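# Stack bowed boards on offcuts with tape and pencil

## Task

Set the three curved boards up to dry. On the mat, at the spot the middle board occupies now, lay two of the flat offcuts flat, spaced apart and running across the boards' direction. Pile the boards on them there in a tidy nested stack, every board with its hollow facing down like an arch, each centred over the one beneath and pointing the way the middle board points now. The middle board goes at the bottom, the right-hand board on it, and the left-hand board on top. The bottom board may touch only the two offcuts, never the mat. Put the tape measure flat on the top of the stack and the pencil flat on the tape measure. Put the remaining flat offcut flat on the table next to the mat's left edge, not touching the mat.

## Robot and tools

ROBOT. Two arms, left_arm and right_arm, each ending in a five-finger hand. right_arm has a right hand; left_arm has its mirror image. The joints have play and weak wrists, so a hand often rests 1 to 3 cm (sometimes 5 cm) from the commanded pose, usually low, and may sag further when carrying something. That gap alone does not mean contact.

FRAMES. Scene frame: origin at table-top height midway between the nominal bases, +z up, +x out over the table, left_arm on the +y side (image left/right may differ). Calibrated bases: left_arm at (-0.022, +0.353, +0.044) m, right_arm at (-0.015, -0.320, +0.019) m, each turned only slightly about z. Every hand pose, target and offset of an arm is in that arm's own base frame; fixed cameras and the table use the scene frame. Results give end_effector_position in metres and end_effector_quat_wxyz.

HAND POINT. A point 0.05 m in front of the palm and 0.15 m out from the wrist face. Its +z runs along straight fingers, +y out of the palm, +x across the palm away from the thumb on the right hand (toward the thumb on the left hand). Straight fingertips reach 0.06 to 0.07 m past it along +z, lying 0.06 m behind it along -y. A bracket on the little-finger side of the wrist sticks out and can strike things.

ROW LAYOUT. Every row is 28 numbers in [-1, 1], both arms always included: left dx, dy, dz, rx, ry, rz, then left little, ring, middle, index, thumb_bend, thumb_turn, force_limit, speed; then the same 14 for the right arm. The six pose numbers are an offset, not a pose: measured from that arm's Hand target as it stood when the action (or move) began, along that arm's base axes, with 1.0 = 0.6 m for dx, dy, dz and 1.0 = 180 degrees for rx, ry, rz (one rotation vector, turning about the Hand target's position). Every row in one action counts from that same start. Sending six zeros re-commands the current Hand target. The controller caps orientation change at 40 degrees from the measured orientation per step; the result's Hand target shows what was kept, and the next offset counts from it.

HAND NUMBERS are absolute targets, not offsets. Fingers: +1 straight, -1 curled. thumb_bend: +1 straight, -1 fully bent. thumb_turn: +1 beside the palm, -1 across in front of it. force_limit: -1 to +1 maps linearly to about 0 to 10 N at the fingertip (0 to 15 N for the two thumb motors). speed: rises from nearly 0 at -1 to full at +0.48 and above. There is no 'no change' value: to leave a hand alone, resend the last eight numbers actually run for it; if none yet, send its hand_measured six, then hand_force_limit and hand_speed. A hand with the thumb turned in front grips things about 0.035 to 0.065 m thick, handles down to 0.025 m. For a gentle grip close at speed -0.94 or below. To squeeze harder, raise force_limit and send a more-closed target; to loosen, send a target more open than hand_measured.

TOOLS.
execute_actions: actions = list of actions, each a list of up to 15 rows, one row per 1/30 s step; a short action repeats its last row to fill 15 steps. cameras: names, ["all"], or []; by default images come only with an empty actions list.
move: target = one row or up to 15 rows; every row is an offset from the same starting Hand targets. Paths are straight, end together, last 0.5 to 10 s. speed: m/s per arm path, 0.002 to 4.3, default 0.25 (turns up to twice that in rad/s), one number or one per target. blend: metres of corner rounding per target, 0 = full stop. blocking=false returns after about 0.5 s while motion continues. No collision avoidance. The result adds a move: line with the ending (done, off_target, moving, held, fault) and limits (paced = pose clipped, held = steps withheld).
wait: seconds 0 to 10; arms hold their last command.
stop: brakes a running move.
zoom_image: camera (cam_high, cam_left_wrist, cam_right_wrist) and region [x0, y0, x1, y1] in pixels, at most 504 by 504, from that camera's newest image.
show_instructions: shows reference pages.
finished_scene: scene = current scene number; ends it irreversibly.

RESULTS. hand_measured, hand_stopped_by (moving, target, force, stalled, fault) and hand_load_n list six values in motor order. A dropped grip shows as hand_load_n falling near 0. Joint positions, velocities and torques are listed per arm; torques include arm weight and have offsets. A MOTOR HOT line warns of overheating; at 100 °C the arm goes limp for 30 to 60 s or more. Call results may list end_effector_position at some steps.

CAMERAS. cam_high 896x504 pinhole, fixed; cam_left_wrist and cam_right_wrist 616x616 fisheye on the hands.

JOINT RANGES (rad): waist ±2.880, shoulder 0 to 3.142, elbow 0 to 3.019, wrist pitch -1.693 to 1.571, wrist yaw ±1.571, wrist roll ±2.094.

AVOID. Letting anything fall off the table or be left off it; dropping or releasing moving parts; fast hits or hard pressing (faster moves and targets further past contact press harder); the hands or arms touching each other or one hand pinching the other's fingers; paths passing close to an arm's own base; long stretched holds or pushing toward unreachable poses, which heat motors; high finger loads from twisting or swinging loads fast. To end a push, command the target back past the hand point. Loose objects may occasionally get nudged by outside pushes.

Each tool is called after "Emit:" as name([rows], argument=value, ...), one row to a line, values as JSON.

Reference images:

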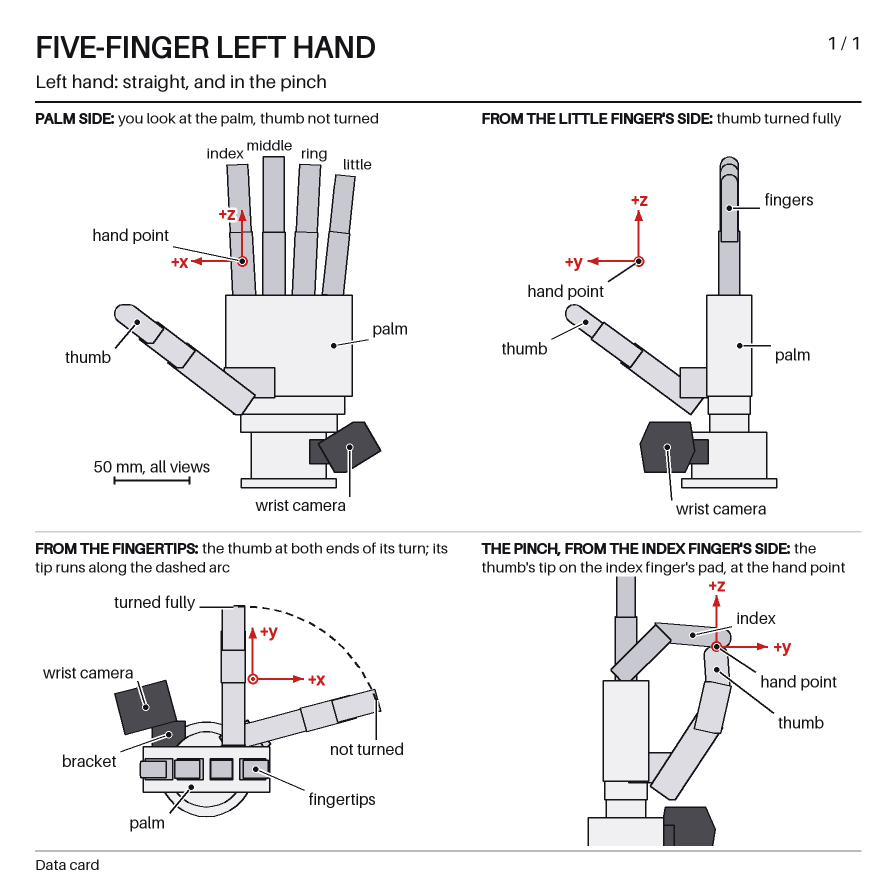

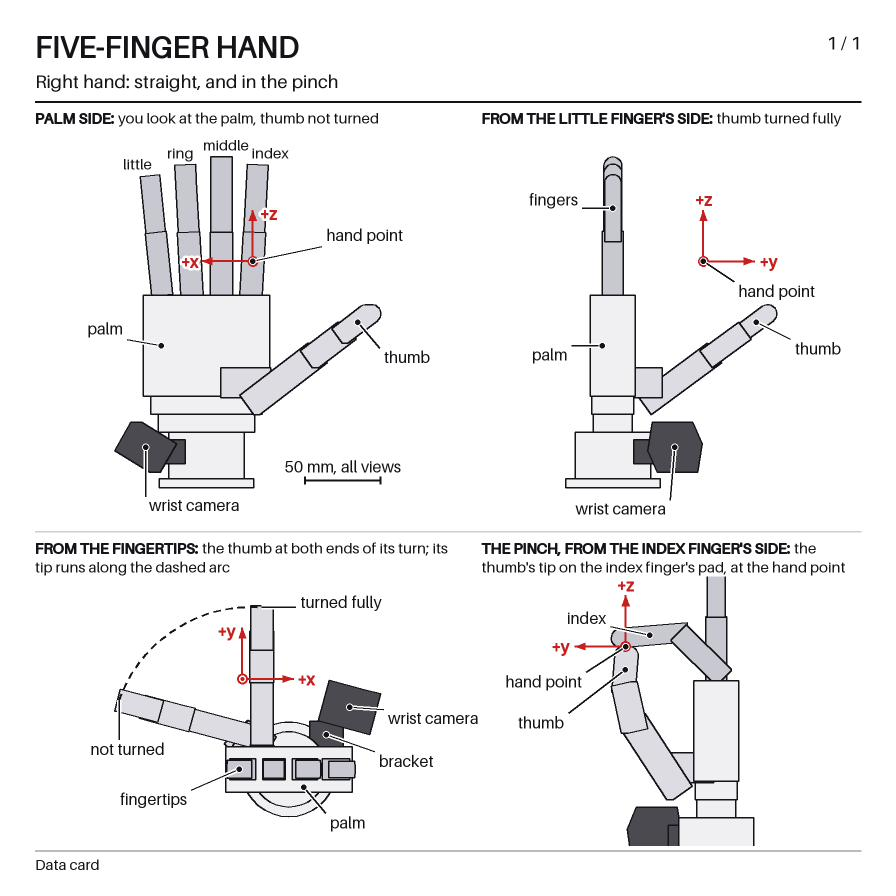

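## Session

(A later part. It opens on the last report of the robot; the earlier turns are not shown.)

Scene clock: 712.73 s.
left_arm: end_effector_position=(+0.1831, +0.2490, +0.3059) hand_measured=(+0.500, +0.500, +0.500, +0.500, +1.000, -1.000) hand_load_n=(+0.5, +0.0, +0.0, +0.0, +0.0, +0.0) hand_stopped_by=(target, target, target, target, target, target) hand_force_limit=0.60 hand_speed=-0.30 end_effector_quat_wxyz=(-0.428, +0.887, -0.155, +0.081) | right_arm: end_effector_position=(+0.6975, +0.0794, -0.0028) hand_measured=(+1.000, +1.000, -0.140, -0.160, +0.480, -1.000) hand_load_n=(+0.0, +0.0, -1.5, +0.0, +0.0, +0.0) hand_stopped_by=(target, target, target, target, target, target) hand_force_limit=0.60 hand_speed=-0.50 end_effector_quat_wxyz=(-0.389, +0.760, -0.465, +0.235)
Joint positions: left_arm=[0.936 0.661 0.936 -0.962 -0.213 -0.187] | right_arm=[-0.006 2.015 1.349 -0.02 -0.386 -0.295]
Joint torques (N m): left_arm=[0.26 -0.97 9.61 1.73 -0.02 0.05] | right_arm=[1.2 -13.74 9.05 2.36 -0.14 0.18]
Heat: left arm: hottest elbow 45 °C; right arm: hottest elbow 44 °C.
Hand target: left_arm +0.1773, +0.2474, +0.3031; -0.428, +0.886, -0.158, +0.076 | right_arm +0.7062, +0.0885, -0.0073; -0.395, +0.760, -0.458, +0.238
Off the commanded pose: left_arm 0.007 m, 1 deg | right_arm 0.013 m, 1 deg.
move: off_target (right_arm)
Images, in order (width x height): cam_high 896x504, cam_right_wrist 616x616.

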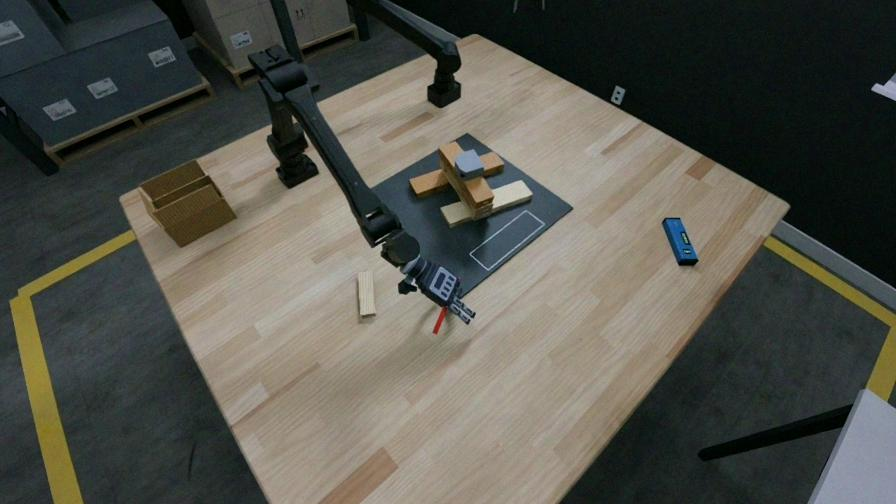

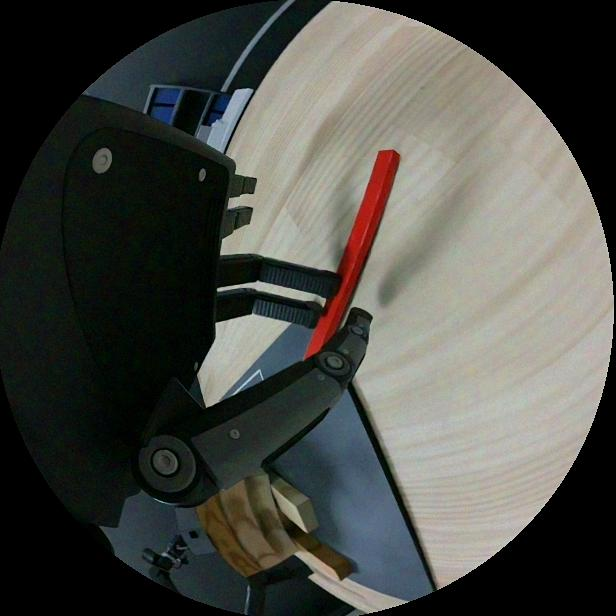

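Emit:
move([
  [0,0,0,0,0,0,0.5,0.5,0.5,0.5,1,-1,0.6,-0.3,0.0,0.0,0.12,0,0,0,1,1,-0.14,-0.16,0.48,-1,0.6,-0.5],
  [0,0,0,0,0,0,0.5,0.5,0.5,0.5,1,-1,0.6,-0.3,0.013,0.003,0.12,0,0,0,1,1,-0.14,-0.16,0.48,-1,0.6,-0.5],
  [0,0,0,0,0,0,0.5,0.5,0.5,0.5,1,-1,0.6,-0.3,0.008,0.002,0.01,0,0,0,1,1,-0.14,-0.16,0.48,-1,0.6,-0.5],
], speed=0.08, cameras=["cam_high","cam_right_wrist"])

Emit:
zoom_image(camera="cam_right_wrist", region=[250, 200, 430, 380])

Scene clock: 717.47 s.
left_arm: end_effector_position=(+0.1831, +0.2490, +0.3059) hand_measured=(+0.500, +0.500, +0.500, +0.500, +1.000, -1.000) hand_load_n=(+0.0, +0.0, +0.0, +0.0, +0.0, +0.0) hand_stopped_by=(target, target, target, target, target, target) hand_force_limit=0.60 hand_speed=-0.30 end_effector_quat_wxyz=(-0.428, +0.887, -0.155, +0.081) | right_arm: end_effector_position=(+0.7021, +0.0783, -0.0083) hand_measured=(+1.000, +1.000, -0.140, -0.160, +0.480, -1.000) hand_load_n=(+0.0, +0.0, +0.0, +0.0, +0.0, +0.0) hand_stopped_by=(target, target, target, target, target, target) hand_force_limit=0.60 hand_speed=-0.50 end_effector_quat_wxyz=(-0.385, +0.762, -0.469, +0.229)
Joint positions: left_arm=[0.936 0.661 0.936 -0.962 -0.213 -0.187] | right_arm=[-0.008 2.037 1.376 -0.043 -0.386 -0.295]
Joint torques (N m): left_arm=[0.44 -1.49 9.66 1.58 -0.04 0.07] | right_arm=[1.44 -15.27 8.44 2.51 -0.1 0.19]
Heat: left arm: hottest elbow 45 °C; right arm: hottest elbow 44 °C.
Hand target: left_arm +0.1773, +0.2474, +0.3031; -0.428, +0.886, -0.158, +0.076 | right_arm +0.7110, +0.0897, -0.0013; -0.395, +0.760, -0.458, +0.238
Off the commanded pose: left_arm 0.007 m, 1 deg | right_arm 0.016 m, 2 deg.
move: off_target (right_arm)
Images, in order (width x height): cam_high 896x504, cam_right_wrist 616x616.

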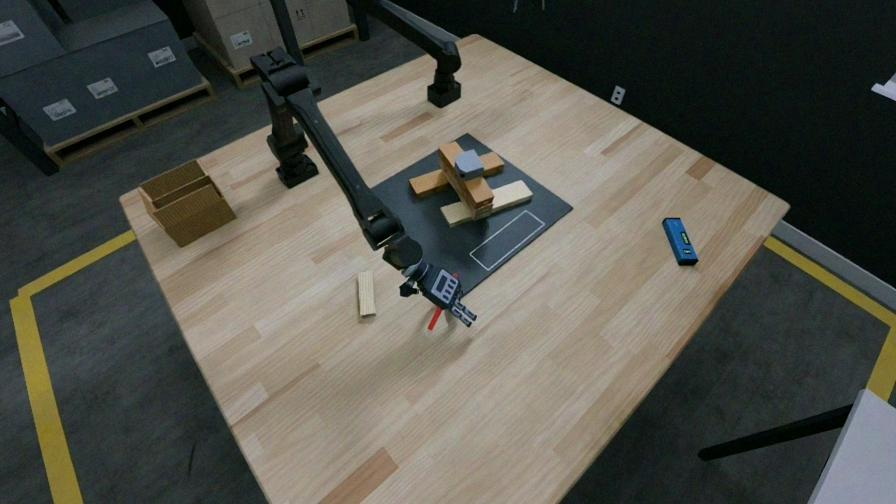

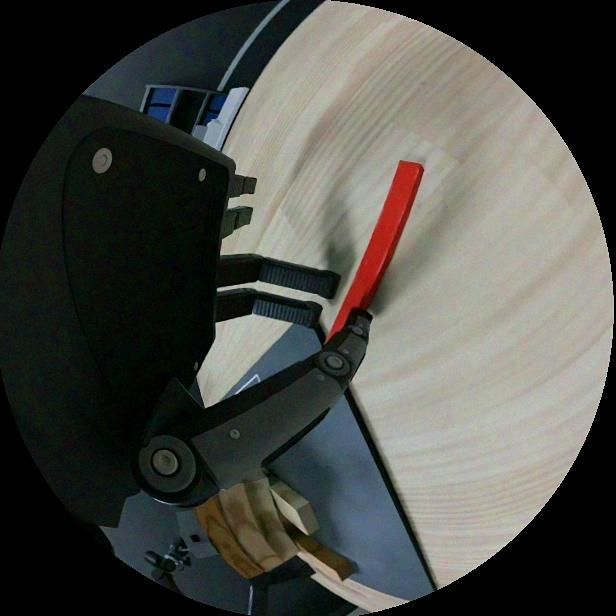

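Scaled by 2.800 from the camera's 616x616 image, which has a finer 880x880 frame.

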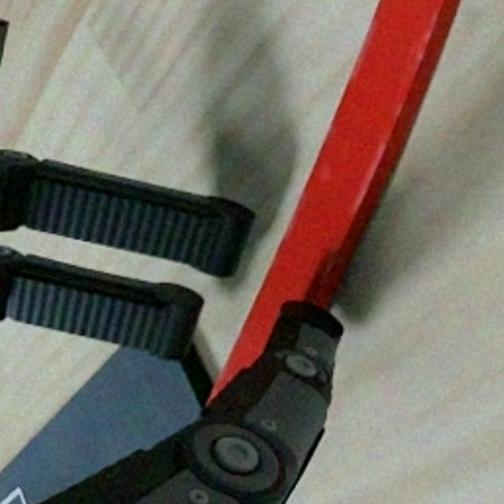

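Emit:
zoom_image(camera="cam_high", region=[415, 265, 485, 335])

Scaled by 7.200 from the camera's 896x504 image, which has a finer 1280x720 frame.

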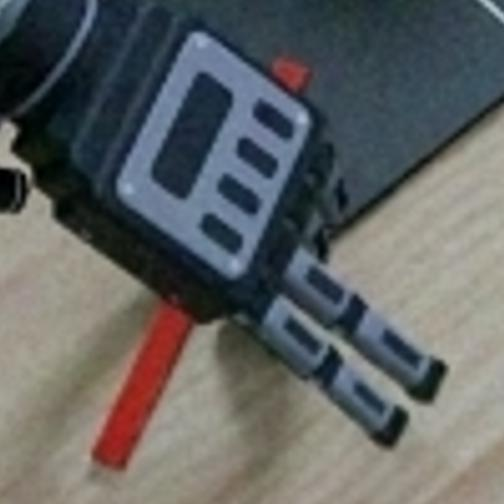

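Emit:
move([
  [0,0,0,0,0,0,0.5,0.5,0.5,0.5,1,-1,0.6,-0.3,0.01,0.0,0.1,0,0,0,1,1,-0.14,-0.16,0.48,-1,0.6,-0.5],
], speed=0.08, cameras=["cam_high","cam_right_wrist"])

Emit:
zoom_image(camera="cam_right_wrist", region=[250, 200, 430, 380])

Emit:
zoom_image(camera="cam_high", region=[415, 265, 485, 335])

Scene clock: 720.77 s.
left_arm: end_effector_position=(+0.1831, +0.2490, +0.3059) hand_measured=(+0.500, +0.500, +0.500, +0.500, +1.000, -1.000) hand_load_n=(+0.0, +0.0, +0.0, +0.0, +0.0, +0.0) hand_stopped_by=(target, target, target, target, target, target) hand_force_limit=0.60 hand_speed=-0.30 end_effector_quat_wxyz=(-0.428, +0.887, -0.155, +0.081) | right_arm: end_effector_position=(+0.6907, +0.0784, +0.0071) hand_measured=(+1.000, +1.000, -0.140, -0.160, +0.480, -1.000) hand_load_n=(+0.0, +0.0, +0.0, +0.0, +0.0, +0.0) hand_stopped_by=(target, target, target, target, target, target) hand_force_limit=0.60 hand_speed=-0.50 end_effector_quat_wxyz=(-0.372, +0.767, -0.479, +0.208)
Joint positions: left_arm=[0.936 0.661 0.936 -0.962 -0.213 -0.187] | right_arm=[-0.008 2.002 1.39 -0.146 -0.386 -0.295]
Joint torques (N m): left_arm=[0.85 -1.55 9.65 1.77 -0.04 0.07] | right_arm=[1.32 -18.02 12.57 1.17 -0.11 0.19]
Heat: left arm: hottest elbow 45 °C; right arm: hottest elbow 43 °C.
Hand target: left_arm +0.1773, +0.2474, +0.3031; -0.428, +0.886, -0.158, +0.076 | right_arm +0.7170, +0.0897, +0.0587; -0.395, +0.760, -0.458, +0.238
Off the commanded pose: left_arm 0.007 m, 1 deg | right_arm 0.059 m, 5 deg.
move: off_target (right_arm)
Images, in order (width x height): cam_high 896x504, cam_right_wrist 616x616.

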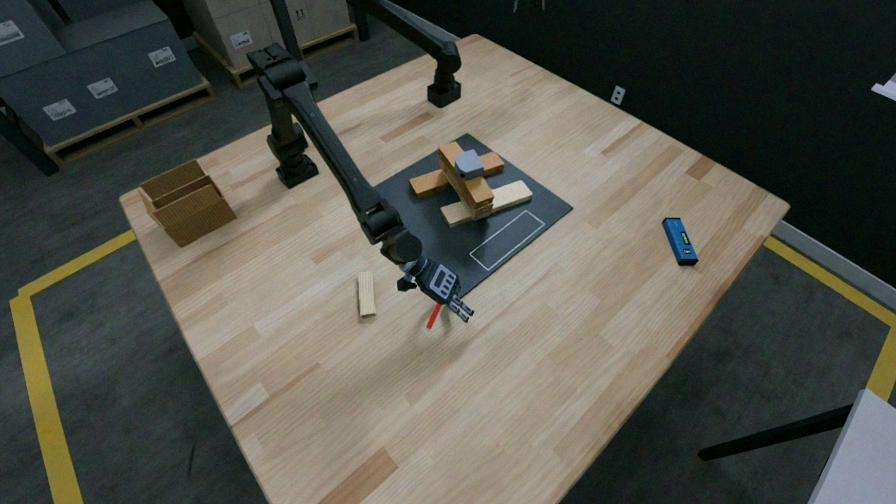

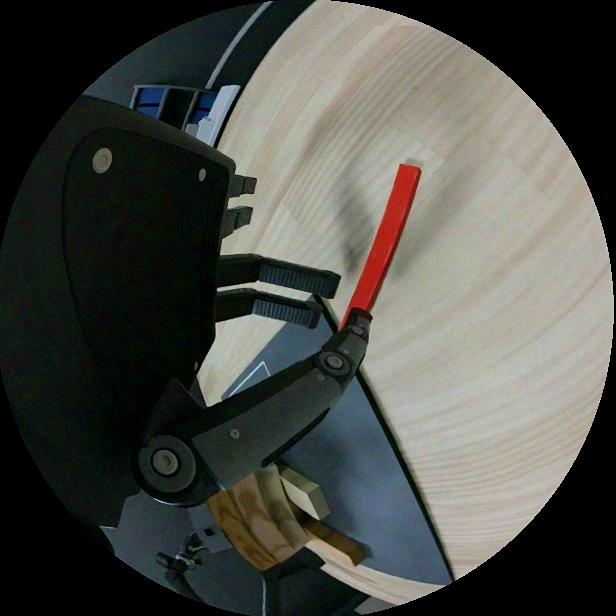

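Scaled by 2.800 from the camera's 616x616 image, which has a finer 880x880 frame.

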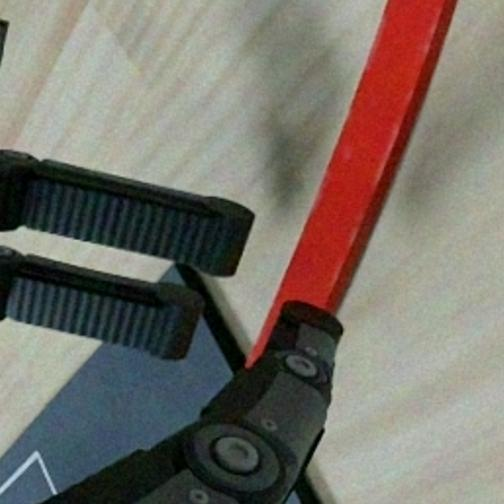

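Scaled by 7.200 from the camera's 896x504 image, which has a finer 1280x720 frame.

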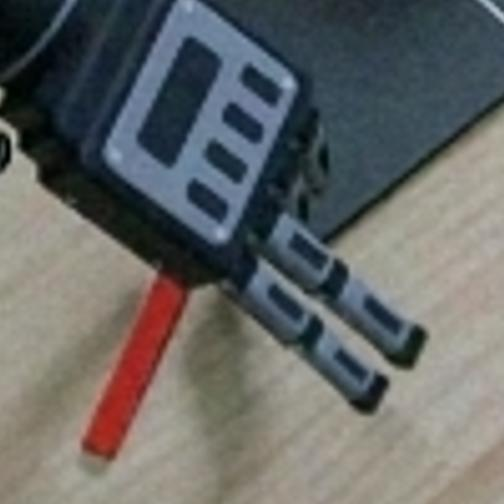

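Emit:
move([
  [0,0,0,0,0,0,0.5,0.5,0.5,0.5,1,-1,0.6,-0.3,0.0,0.0,0.1,0,0,0,1,1,-0.14,-0.16,0.48,-1,0.6,-0.5],
], speed=0.05, cameras=["cam_high","cam_right_wrist"])

Emit:
zoom_image(camera="cam_right_wrist", region=[250, 140, 490, 380])

Emit:
zoom_image(camera="cam_high", region=[415, 265, 485, 335])

Scene clock: 723.87 s.
left_arm: end_effector_position=(+0.1831, +0.2490, +0.3059) hand_measured=(+0.500, +0.500, +0.500, +0.500, +1.000, -1.000) hand_load_n=(+0.0, +0.0, +0.0, +0.0, +0.0, +0.0) hand_stopped_by=(target, target, target, target, target, target) hand_force_limit=0.60 hand_speed=-0.30 end_effector_quat_wxyz=(-0.428, +0.887, -0.155, +0.081) | right_arm: end_effector_position=(+0.6937, +0.0784, +0.0632) hand_measured=(+1.000, +1.000, -0.140, -0.160, +0.480, -1.000) hand_load_n=(+0.0, +0.0, +0.0, +0.0, +0.0, +0.0) hand_stopped_by=(target, target, target, target, target, target) hand_force_limit=0.60 hand_speed=-0.50 end_effector_quat_wxyz=(-0.371, +0.768, -0.480, +0.207)
Joint positions: left_arm=[0.936 0.661 0.936 -0.962 -0.213 -0.187] | right_arm=[-0.008 1.934 1.453 -0.281 -0.386 -0.295]
Joint torques (N m): left_arm=[1.14 -1.61 9.68 1.74 -0.06 0.11] | right_arm=[1.32 -18.08 13.46 1.13 -0.13 0.19]
Heat: left arm: hottest elbow 45 °C; right arm: hottest elbow 43 °C.
Hand target: left_arm +0.1773, +0.2474, +0.3031; -0.428, +0.886, -0.158, +0.076 | right_arm +0.7170, +0.0897, +0.1187; -0.395, +0.760, -0.458, +0.238
Off the commanded pose: left_arm 0.007 m, 1 deg | right_arm 0.061 m, 5 deg.
move: off_target (right_arm)
Images, in order (width x height): cam_high 896x504, cam_right_wrist 616x616.

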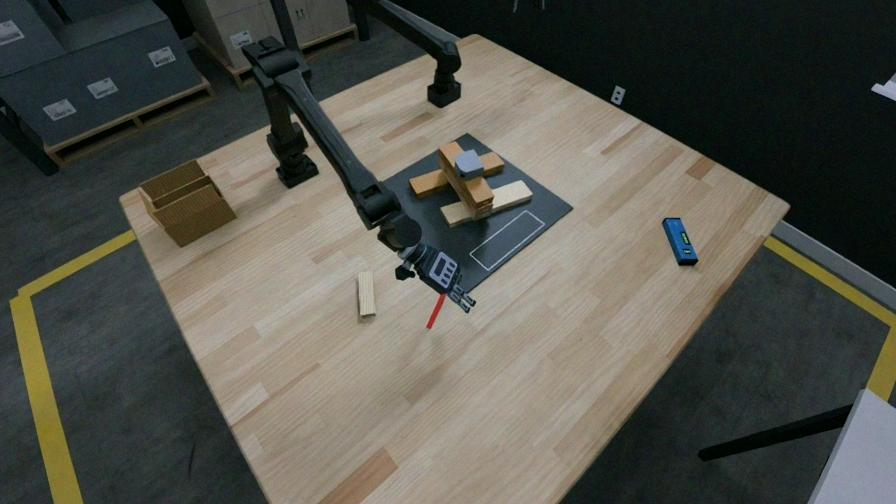

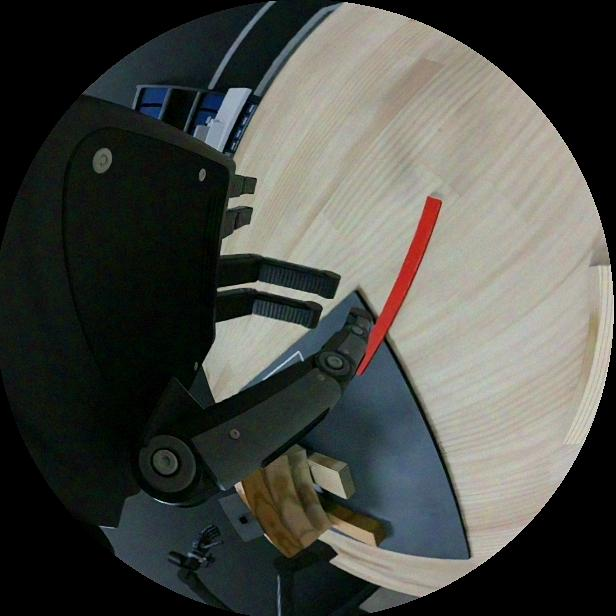

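Scaled by 2.100 from the camera's 616x616 image, which has a finer 880x880 frame.

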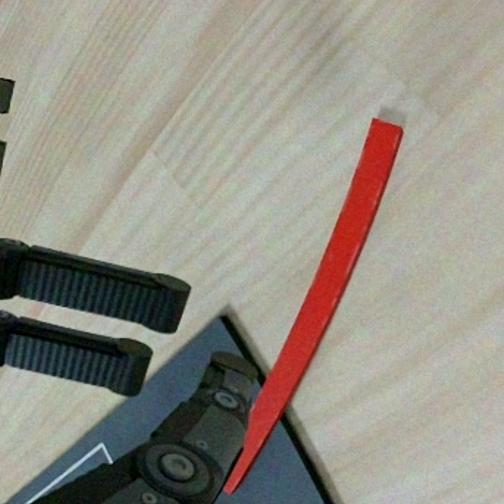

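Scaled by 7.200 from the camera's 896x504 image, which has a finer 1280x720 frame.

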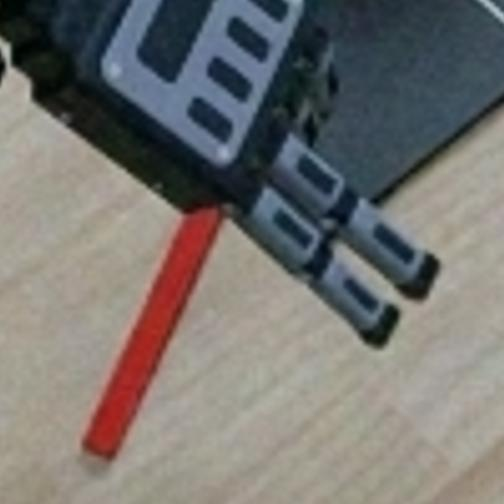

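Emit:
move([
  [0,0,0,0,0,0,0.5,0.5,0.5,0.5,1,-1,0.6,-0.3,-0.01,-0.043,0.0,0,0,0,1,1,-0.14,-0.16,0.48,-1,0.6,-0.5],
  [0,0,0,0,0,0,0.5,0.5,0.5,0.5,1,-1,0.6,-0.3,-0.042,-0.04,-0.14,0,0,0,1,1,-0.14,-0.16,0.48,-1,0.6,-0.5],
], speed=0.08, cameras=["cam_high","cam_right_wrist"])

Emit:
zoom_image(camera="cam_right_wrist", region=[250, 200, 430, 380])

Scene clock: 729.27 s.
left_arm: end_effector_position=(+0.1831, +0.2490, +0.3059) hand_measured=(+0.500, +0.500, +0.500, +0.500, +1.000, -1.000) hand_load_n=(+0.0, -0.5, +0.0, +0.0, +0.0, +0.0) hand_stopped_by=(target, target, target, target, target, target) hand_force_limit=0.60 hand_speed=-0.30 end_effector_quat_wxyz=(-0.428, +0.887, -0.155, +0.081) | right_arm: end_effector_position=(+0.6821, +0.0764, +0.0314) hand_measured=(+1.000, +1.000, -0.140, -0.160, +0.480, -1.000) hand_load_n=(+0.0, +0.0, +0.0, +0.0, +0.0, +0.0) hand_stopped_by=(target, target, target, target, target, target) hand_force_limit=0.60 hand_speed=-0.50 end_effector_quat_wxyz=(-0.390, +0.763, -0.465, +0.223)
Joint positions: left_arm=[0.936 0.661 0.936 -0.962 -0.213 -0.187] | right_arm=[-0.017 1.939 1.337 -0.106 -0.412 -0.301]
Joint torques (N m): left_arm=[1.08 -1.55 9.7 1.7 -0.08 0.11] | right_arm=[-0.32 -14.45 8.55 2.41 -0.28 -0.01]
Heat: left arm: hottest elbow 45 °C; right arm: hottest elbow 43 °C.
Hand target: left_arm +0.1773, +0.2474, +0.3031; -0.428, +0.886, -0.158, +0.076 | right_arm +0.6918, +0.0657, +0.0347; -0.395, +0.760, -0.458, +0.238
Off the commanded pose: left_arm 0.007 m, 1 deg | right_arm 0.015 m, 2 deg.
move: off_target (right_arm)
Images, in order (width x height): cam_high 896x504, cam_right_wrist 616x616.

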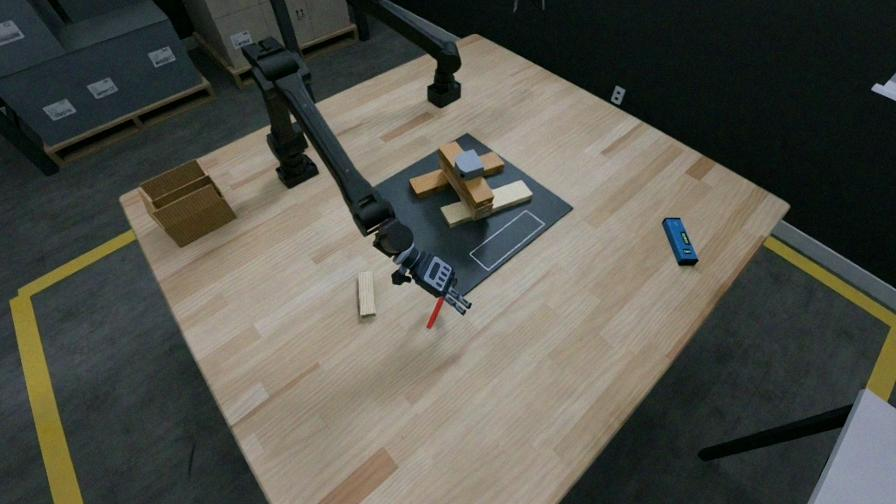

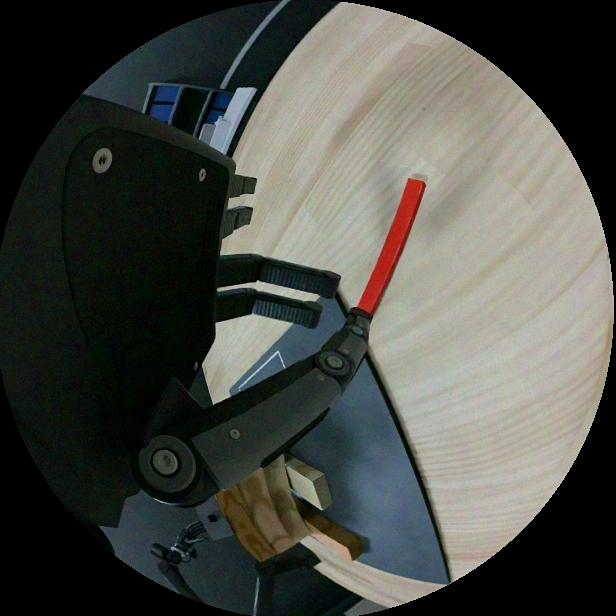

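Scaled by 2.800 from the camera's 616x616 image, which has a finer 880x880 frame.

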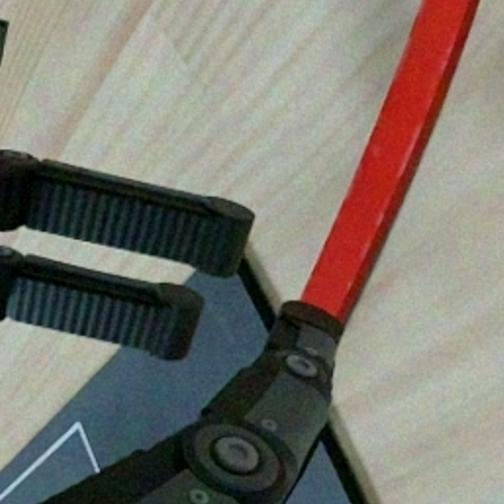

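Emit:
move([
  [0,0,0,0,0,0,0.5,0.5,0.5,0.5,1,-1,0.6,-0.3,-0.012,-0.012,0.0,0,0,0,1,1,-0.14,-0.16,0.48,-1,0.6,-0.5],
  [0,0,0,0,0,0,0.5,0.5,0.5,0.5,1,-1,0.6,-0.3,-0.012,-0.01,-0.03,0,0,0,1,1,-0.14,-0.16,0.48,-1,0.6,-0.5],
], speed=0.05, cameras=["cam_right_wrist"])

Emit:
zoom_image(camera="cam_right_wrist", region=[250, 200, 430, 380])

Scene clock: 732.63 s.
left_arm: end_effector_position=(+0.1831, +0.2490, +0.3059) hand_measured=(+0.500, +0.500, +0.500, +0.500, +1.000, -1.000) hand_load_n=(+0.0, +0.0, +0.0, +0.0, +0.0, +0.0) hand_stopped_by=(target, target, target, target, target, target) hand_force_limit=0.60 hand_speed=-0.30 end_effector_quat_wxyz=(-0.428, +0.887, -0.155, +0.081) | right_arm: end_effector_position=(+0.6749, +0.0701, +0.0136) hand_measured=(+1.000, +1.000, -0.140, -0.160, +0.480, -1.000) hand_load_n=(+0.0, +0.0, +0.0, +0.0, +0.0, +0.0) hand_stopped_by=(target, target, target, target, target, target) hand_force_limit=0.60 hand_speed=-0.50 end_effector_quat_wxyz=(-0.390, +0.763, -0.465, +0.223)
Joint positions: left_arm=[0.936 0.661 0.936 -0.962 -0.213 -0.187] | right_arm=[-0.028 1.951 1.3 -0.06 -0.42 -0.309]
Joint torques (N m): left_arm=[0.73 -1.73 9.68 1.65 -0.06 0.08] | right_arm=[-0.38 -14.21 8.28 2.43 -0.25 -0.02]
Heat: left arm: hottest elbow 44 °C; right arm: hottest elbow 43 °C.
Hand target: left_arm +0.1773, +0.2474, +0.3031; -0.428, +0.886, -0.158, +0.076 | right_arm +0.6846, +0.0597, +0.0167; -0.395, +0.760, -0.458, +0.238
Off the commanded pose: left_arm 0.007 m, 1 deg | right_arm 0.015 m, 2 deg.
move: off_target (right_arm)
Images, in order (width x height): cam_right_wrist 616x616.

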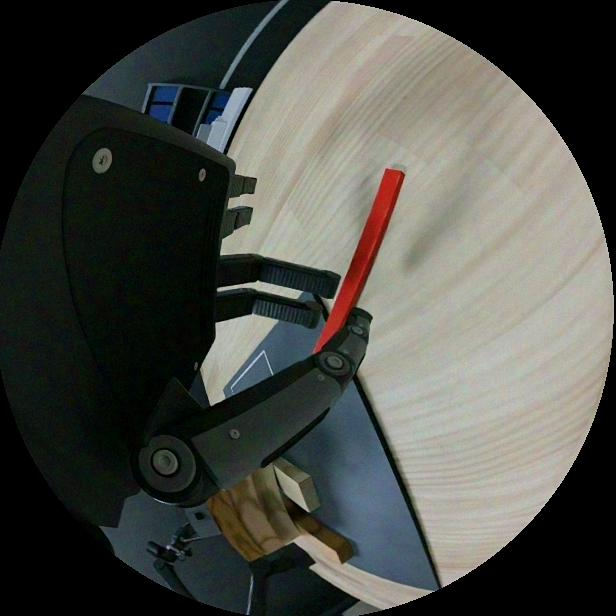

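Scaled by 2.800 from the camera's 616x616 image, which has a finer 880x880 frame.

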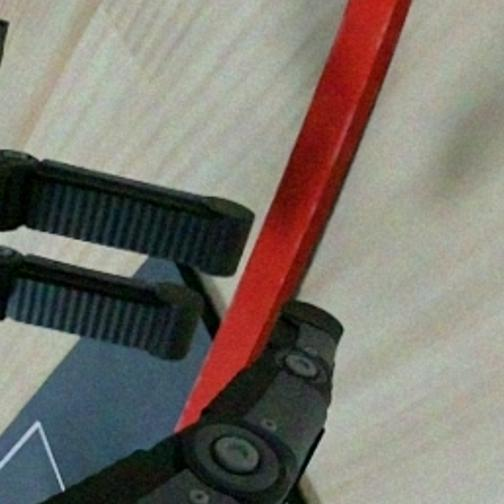

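Emit:
move([
  [0,0,0,0,0,0,0.5,0.5,0.5,0.5,1,-1,0.6,-0.3,0.011,0.004,0.0,0,0,0,1,1,-0.14,-0.16,0.48,-1,0.6,-0.5],
  [0,0,0,0,0,0,0.5,0.5,0.5,0.5,1,-1,0.6,-0.3,0.011,0.004,-0.02,0,0,0,1,1,-0.14,-0.16,0.48,-1,0.6,-0.5],
], speed=0.05, cameras=["cam_right_wrist"])

Emit:
zoom_image(camera="cam_right_wrist", region=[250, 200, 430, 380])

Scene clock: 735.03 s.
left_arm: end_effector_position=(+0.1831, +0.2490, +0.3059) hand_measured=(+0.500, +0.500, +0.500, +0.500, +1.000, -1.000) hand_load_n=(+0.0, +0.0, +0.0, +0.0, +0.0, +0.0) hand_stopped_by=(target, target, target, target, target, target) hand_force_limit=0.60 hand_speed=-0.30 end_effector_quat_wxyz=(-0.428, +0.887, -0.155, +0.081) | right_arm: end_effector_position=(+0.6758, +0.0701, -0.0023) hand_measured=(+1.000, +1.000, -0.140, -0.160, +0.480, -1.000) hand_load_n=(-0.5, +0.0, -0.5, +0.0, +0.0, +0.0) hand_stopped_by=(target, target, target, target, target, target) hand_force_limit=0.60 hand_speed=-0.50 end_effector_quat_wxyz=(-0.389, +0.764, -0.467, +0.220)
Joint positions: left_arm=[0.936 0.661 0.936 -0.962 -0.213 -0.187] | right_arm=[-0.028 1.98 1.3 -0.039 -0.42 -0.309]
Joint torques (N m): left_arm=[0.56 -1.9 9.69 1.68 -0.06 0.07] | right_arm=[-0.03 -14.1 9.44 2.35 -0.14 0.01]
Heat: left arm: hottest elbow 44 °C; right arm: hottest elbow 43 °C.
Hand target: left_arm +0.1773, +0.2474, +0.3031; -0.428, +0.886, -0.158, +0.076 | right_arm +0.6912, +0.0621, +0.0047; -0.395, +0.760, -0.458, +0.238
Off the commanded pose: left_arm 0.007 m, 1 deg | right_arm 0.019 m, 2 deg.
move: off_target (right_arm)
Images, in order (width x height): cam_right_wrist 616x616.

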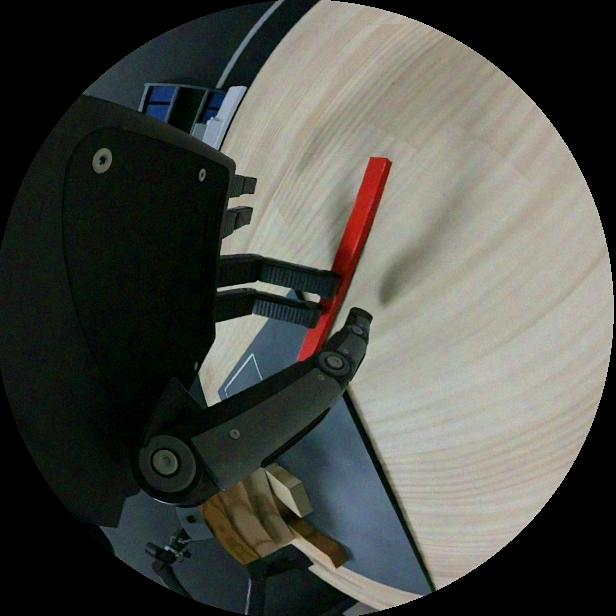

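Scaled by 2.800 from the camera's 616x616 image, which has a finer 880x880 frame.

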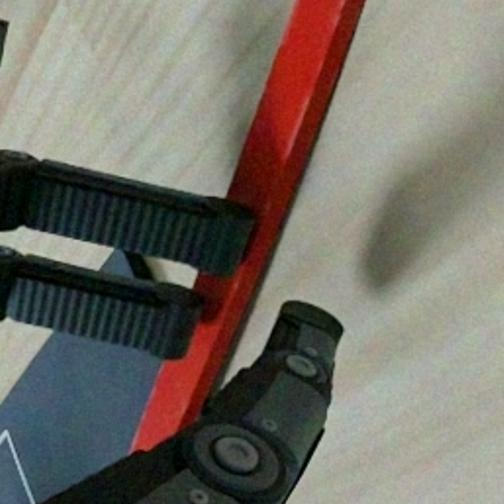

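Emit:
move([
  [0,0,0,0,0,0,0.5,0.5,0.5,0.5,1,-1,0.6,-0.3,0.06,0.01,0.07,0,0,0,1,1,-0.14,-0.16,0.48,-1,0.6,-0.5],
  [0,0,0,0,0,0,0.5,0.5,0.5,0.5,1,-1,0.6,-0.3,0.05,0.037,0.18,0,0,0,1,1,-0.14,-0.16,0.48,-1,0.6,-0.5],
  [0,0,0,0,0,0,0.5,0.5,0.5,0.5,1,-1,0.6,-0.3,0.002,0.037,0.035,0,0,0,1,1,-0.14,-0.16,0.48,-1,0.6,-0.5],
], speed=[0.1,0.1,0.06], cameras=["cam_right_wrist"])

Emit:
zoom_image(camera="cam_right_wrist", region=[250, 200, 430, 380])

Scene clock: 741.53 s.
left_arm: end_effector_position=(+0.1831, +0.2490, +0.3059) hand_measured=(+0.500, +0.500, +0.500, +0.500, +1.000, -1.000) hand_load_n=(+0.0, +0.0, +0.0, +0.0, +0.0, +0.0) hand_stopped_by=(target, target, target, target, target, target) hand_force_limit=0.60 hand_speed=-0.30 end_effector_quat_wxyz=(-0.428, +0.887, -0.155, +0.081) | right_arm: end_effector_position=(+0.6849, +0.0719, +0.0219) hand_measured=(+1.000, +1.000, -0.140, -0.160, +0.480, -1.000) hand_load_n=(-0.5, +0.0, +0.0, +0.0, +0.0, +0.0) hand_stopped_by=(target, target, target, target, target, target) hand_force_limit=0.60 hand_speed=-0.50 end_effector_quat_wxyz=(-0.385, +0.761, -0.467, +0.232)
Joint positions: left_arm=[0.936 0.661 0.936 -0.962 -0.213 -0.187] | right_arm=[-0.019 1.953 1.329 -0.077 -0.394 -0.304]
Joint torques (N m): left_arm=[0.67 -1.44 9.62 1.61 -0.09 0.06] | right_arm=[1.44 -14.39 8.43 2.48 -0.05 0.2]
Heat: left arm: hottest elbow 44 °C; right arm: hottest elbow 43 °C.
Hand target: left_arm +0.1773, +0.2474, +0.3031; -0.428, +0.886, -0.158, +0.076 | right_arm +0.6924, +0.0843, +0.0257; -0.395, +0.760, -0.458, +0.238
Off the commanded pose: left_arm 0.007 m, 1 deg | right_arm 0.015 m, 2 deg.
move: off_target (right_arm)
Images, in order (width x height): cam_right_wrist 616x616.

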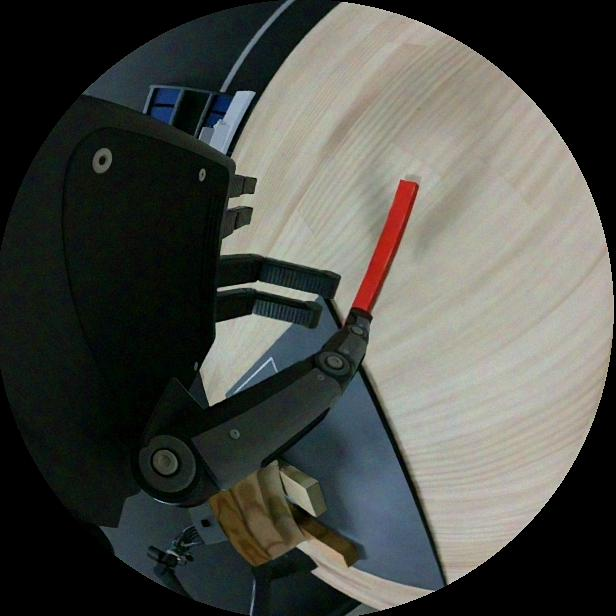

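Scaled by 2.800 from the camera's 616x616 image, which has a finer 880x880 frame.

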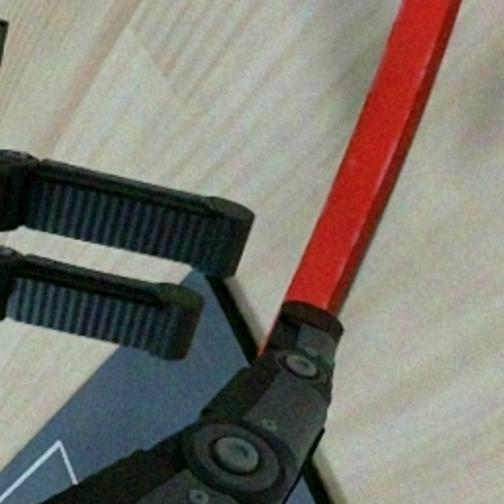

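Emit:
move([
  [0,0,0,0,0,0,0.5,0.5,0.5,0.5,1,-1,0.6,-0.3,-0.005,-0.002,-0.036,0,0,0,1,1,-0.14,-0.16,0.48,-1,0.6,-0.5],
], speed=0.06, cameras=["cam_right_wrist"])

Emit:
zoom_image(camera="cam_right_wrist", region=[250, 200, 430, 380])

Scene clock: 743.67 s.
left_arm: end_effector_position=(+0.1831, +0.2490, +0.3059) hand_measured=(+0.500, +0.500, +0.500, +0.500, +1.000, -1.000) hand_load_n=(+0.0, +0.0, +0.0, +0.0, +0.0, +0.0) hand_stopped_by=(target, target, target, target, target, target) hand_force_limit=0.60 hand_speed=-0.30 end_effector_quat_wxyz=(-0.428, +0.887, -0.155, +0.081) | right_arm: end_effector_position=(+0.6816, +0.0719, -0.0007) hand_measured=(+1.000, +1.000, -0.140, -0.160, +0.480, -1.000) hand_load_n=(+0.0, +0.0, +0.0, +0.0, +0.0, +0.0) hand_stopped_by=(target, target, target, target, target, target) hand_force_limit=0.60 hand_speed=-0.50 end_effector_quat_wxyz=(-0.385, +0.761, -0.467, +0.231)
Joint positions: left_arm=[0.936 0.661 0.936 -0.962 -0.213 -0.187] | right_arm=[-0.019 1.982 1.304 -0.025 -0.394 -0.304]
Joint torques (N m): left_arm=[0.5 -2.02 9.59 1.69 -0.07 0.1] | right_arm=[1.26 -14.62 8.25 2.51 -0.11 0.2]
Heat: left arm: hottest elbow 44 °C; right arm: hottest elbow 43 °C.
Hand target: left_arm +0.1773, +0.2474, +0.3031; -0.428, +0.886, -0.158, +0.076 | right_arm +0.6894, +0.0831, +0.0041; -0.395, +0.760, -0.458, +0.238
Off the commanded pose: left_arm 0.007 m, 1 deg | right_arm 0.014 m, 2 deg.
move: off_target (right_arm)
Images, in order (width x height): cam_right_wrist 616x616.

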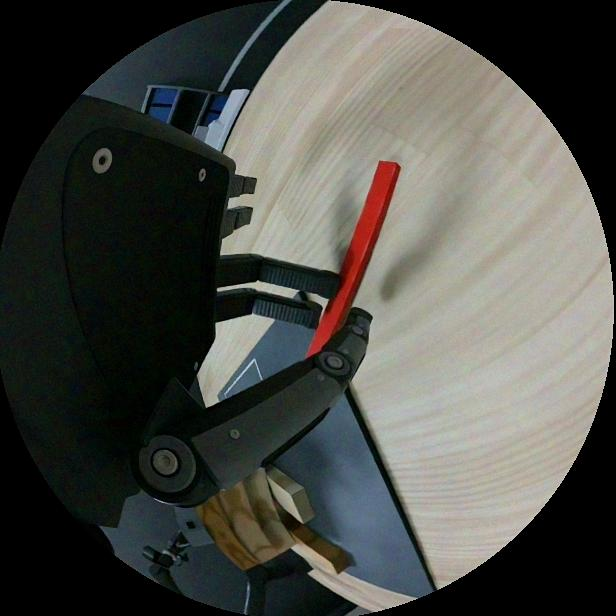

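Scaled by 2.800 from the camera's 616x616 image, which has a finer 880x880 frame.

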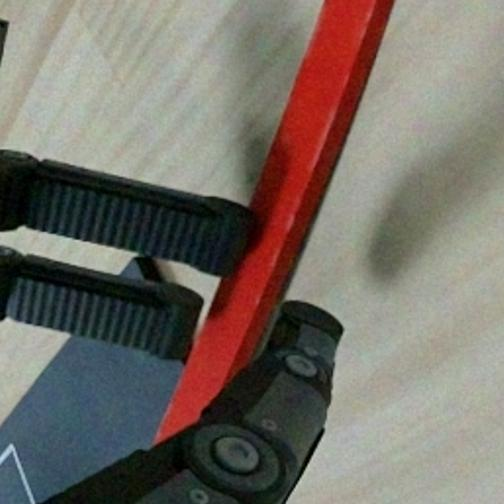

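Emit:
move([
  [0,0,0,0,0,0,0.5,0.5,0.5,0.5,1,-1,0.6,-0.3,0.06,0.01,0.07,0,0,0,1,1,-0.14,-0.16,0.65,-1,0.6,-0.5],
  [0,0,0,0,0,0,0.5,0.5,0.5,0.5,1,-1,0.6,-0.3,0.05,0.01,0.15,0,0,0,1,1,-0.14,-0.16,0.65,-1,0.6,-0.5],
  [0,0,0,0,0,0,0.5,0.5,0.5,0.5,1,-1,0.6,-0.3,0.012,0.006,0.01,0,0,0,1,1,-0.14,-0.16,0.65,-1,0.6,-0.5],
], speed=[0.1,0.1,0.06], cameras=["cam_right_wrist"])

Emit:
zoom_image(camera="cam_right_wrist", region=[250, 200, 430, 380])

Scene clock: 750.20 s.
left_arm: end_effector_position=(+0.1831, +0.2490, +0.3059) hand_measured=(+0.500, +0.500, +0.500, +0.500, +1.000, -1.000) hand_load_n=(+0.0, +0.0, +0.0, +0.0, +0.0, +0.0) hand_stopped_by=(target, target, target, target, target, target) hand_force_limit=0.60 hand_speed=-0.30 end_effector_quat_wxyz=(-0.428, +0.887, -0.155, +0.081) | right_arm: end_effector_position=(+0.6887, +0.0764, +0.0047) hand_measured=(+1.000, +1.000, -0.140, -0.160, +0.650, -1.000) hand_load_n=(+0.0, +0.0, +0.0, +0.0, +0.0, +0.0) hand_stopped_by=(target, target, target, target, target, target) hand_force_limit=0.60 hand_speed=-0.50 end_effector_quat_wxyz=(-0.385, +0.762, -0.468, +0.230)
Joint positions: left_arm=[0.936 0.661 0.936 -0.962 -0.213 -0.187] | right_arm=[-0.011 1.988 1.334 -0.048 -0.388 -0.298]
Joint velocities: left_arm=[within noise] | right_arm=[-0.044 -0.015 -0.017 -0.002 -0.037 -0.066]
Joint torques (N m): left_arm=[0.79 -1.79 9.61 1.61 -0.07 0.11] | right_arm=[1.32 -14.74 8.42 2.47 -0.16 0.18]
Heat: left arm: hottest elbow 44 °C; right arm: hottest elbow 42 °C.
Hand target: left_arm +0.1773, +0.2474, +0.3031; -0.428, +0.886, -0.158, +0.076 | right_arm +0.6966, +0.0867, +0.0101; -0.395, +0.760, -0.458, +0.238
Off the commanded pose: left_arm 0.007 m, 1 deg | right_arm 0.014 m, 2 deg.
move: off_target (right_arm)
Images, in order (width x height): cam_right_wrist 616x616.

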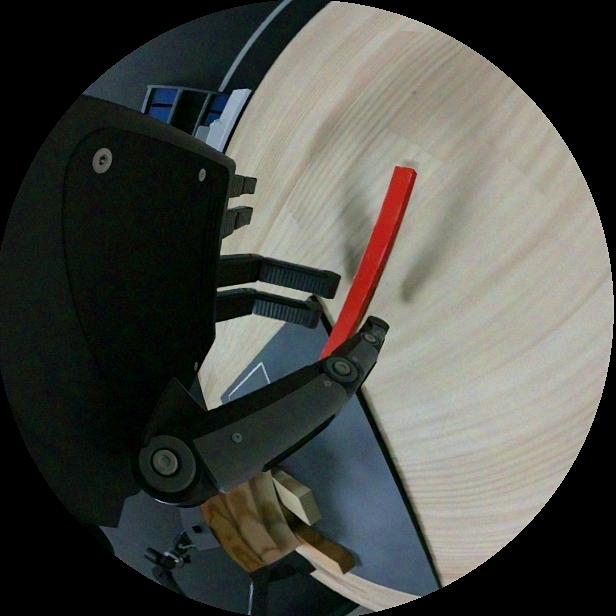

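Scaled by 2.800 from the camera's 616x616 image, which has a finer 880x880 frame.

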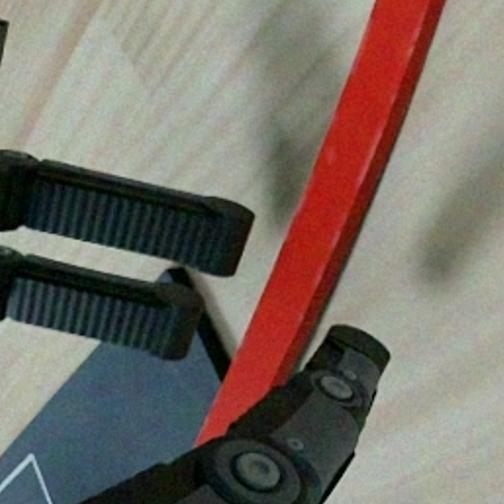

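Emit:
move([
  [0,0,0,0,0,0,0.5,0.5,0.5,0.5,1,-1,0.6,-0.3,0.007,0.0,-0.025,0,0,0,1,1,-0.14,-0.16,0.65,-1,0.6,-0.5],
], speed=0.04, cameras=["cam_right_wrist"])

Emit:
zoom_image(camera="cam_right_wrist", region=[250, 200, 430, 380])

Scene clock: 751.97 s.
left_arm: end_effector_position=(+0.1831, +0.2490, +0.3059) hand_measured=(+0.500, +0.500, +0.500, +0.500, +1.000, -1.000) hand_load_n=(+0.0, +0.0, +0.0, +0.0, +0.0, +0.0) hand_stopped_by=(target, target, target, target, target, target) hand_force_limit=0.60 hand_speed=-0.30 end_effector_quat_wxyz=(-0.428, +0.887, -0.155, +0.081) | right_arm: end_effector_position=(+0.6901, +0.0764, -0.0119) hand_measured=(+1.000, +1.000, -0.140, -0.160, +0.650, -1.000) hand_load_n=(+0.0, +0.0, +0.0, +0.0, +0.0, +0.0) hand_stopped_by=(target, target, target, target, target, target) hand_force_limit=0.60 hand_speed=-0.50 end_effector_quat_wxyz=(-0.384, +0.762, -0.469, +0.229)
Joint positions: left_arm=[0.936 0.661 0.936 -0.962 -0.213 -0.187] | right_arm=[-0.011 2.019 1.334 -0.022 -0.388 -0.298]
Joint torques (N m): left_arm=[0.73 -1.55 9.63 1.65 -0.09 0.09] | right_arm=[1.32 -14.86 8.79 2.45 -0.15 0.19]
Heat: left arm: hottest elbow 44 °C; right arm: hottest elbow 42 °C.
Hand target: left_arm +0.1773, +0.2474, +0.3031; -0.428, +0.886, -0.158, +0.076 | right_arm +0.7008, +0.0867, -0.0049; -0.395, +0.760, -0.458, +0.238
Off the commanded pose: left_arm 0.007 m, 1 deg | right_arm 0.016 m, 2 deg.
move: off_target (right_arm)
Images, in order (width x height): cam_right_wrist 616x616.

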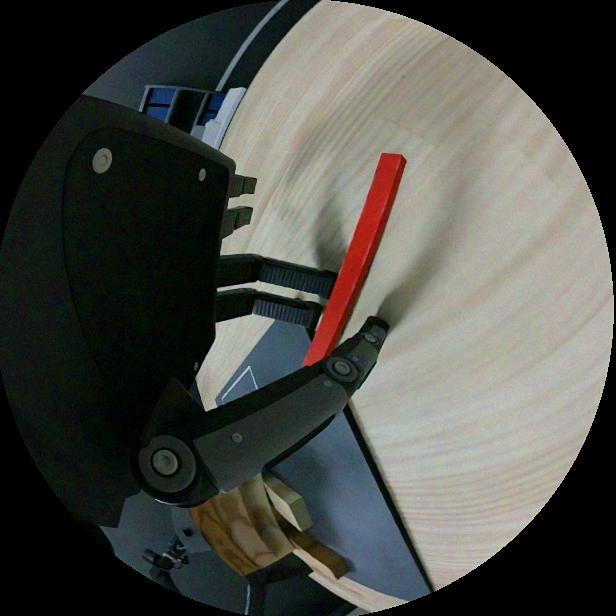

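Scaled by 2.800 from the camera's 616x616 image, which has a finer 880x880 frame.

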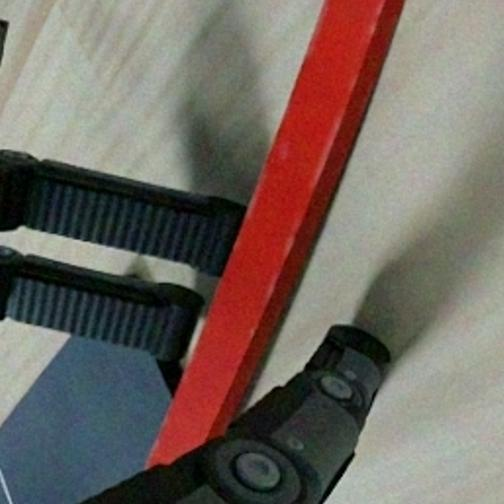

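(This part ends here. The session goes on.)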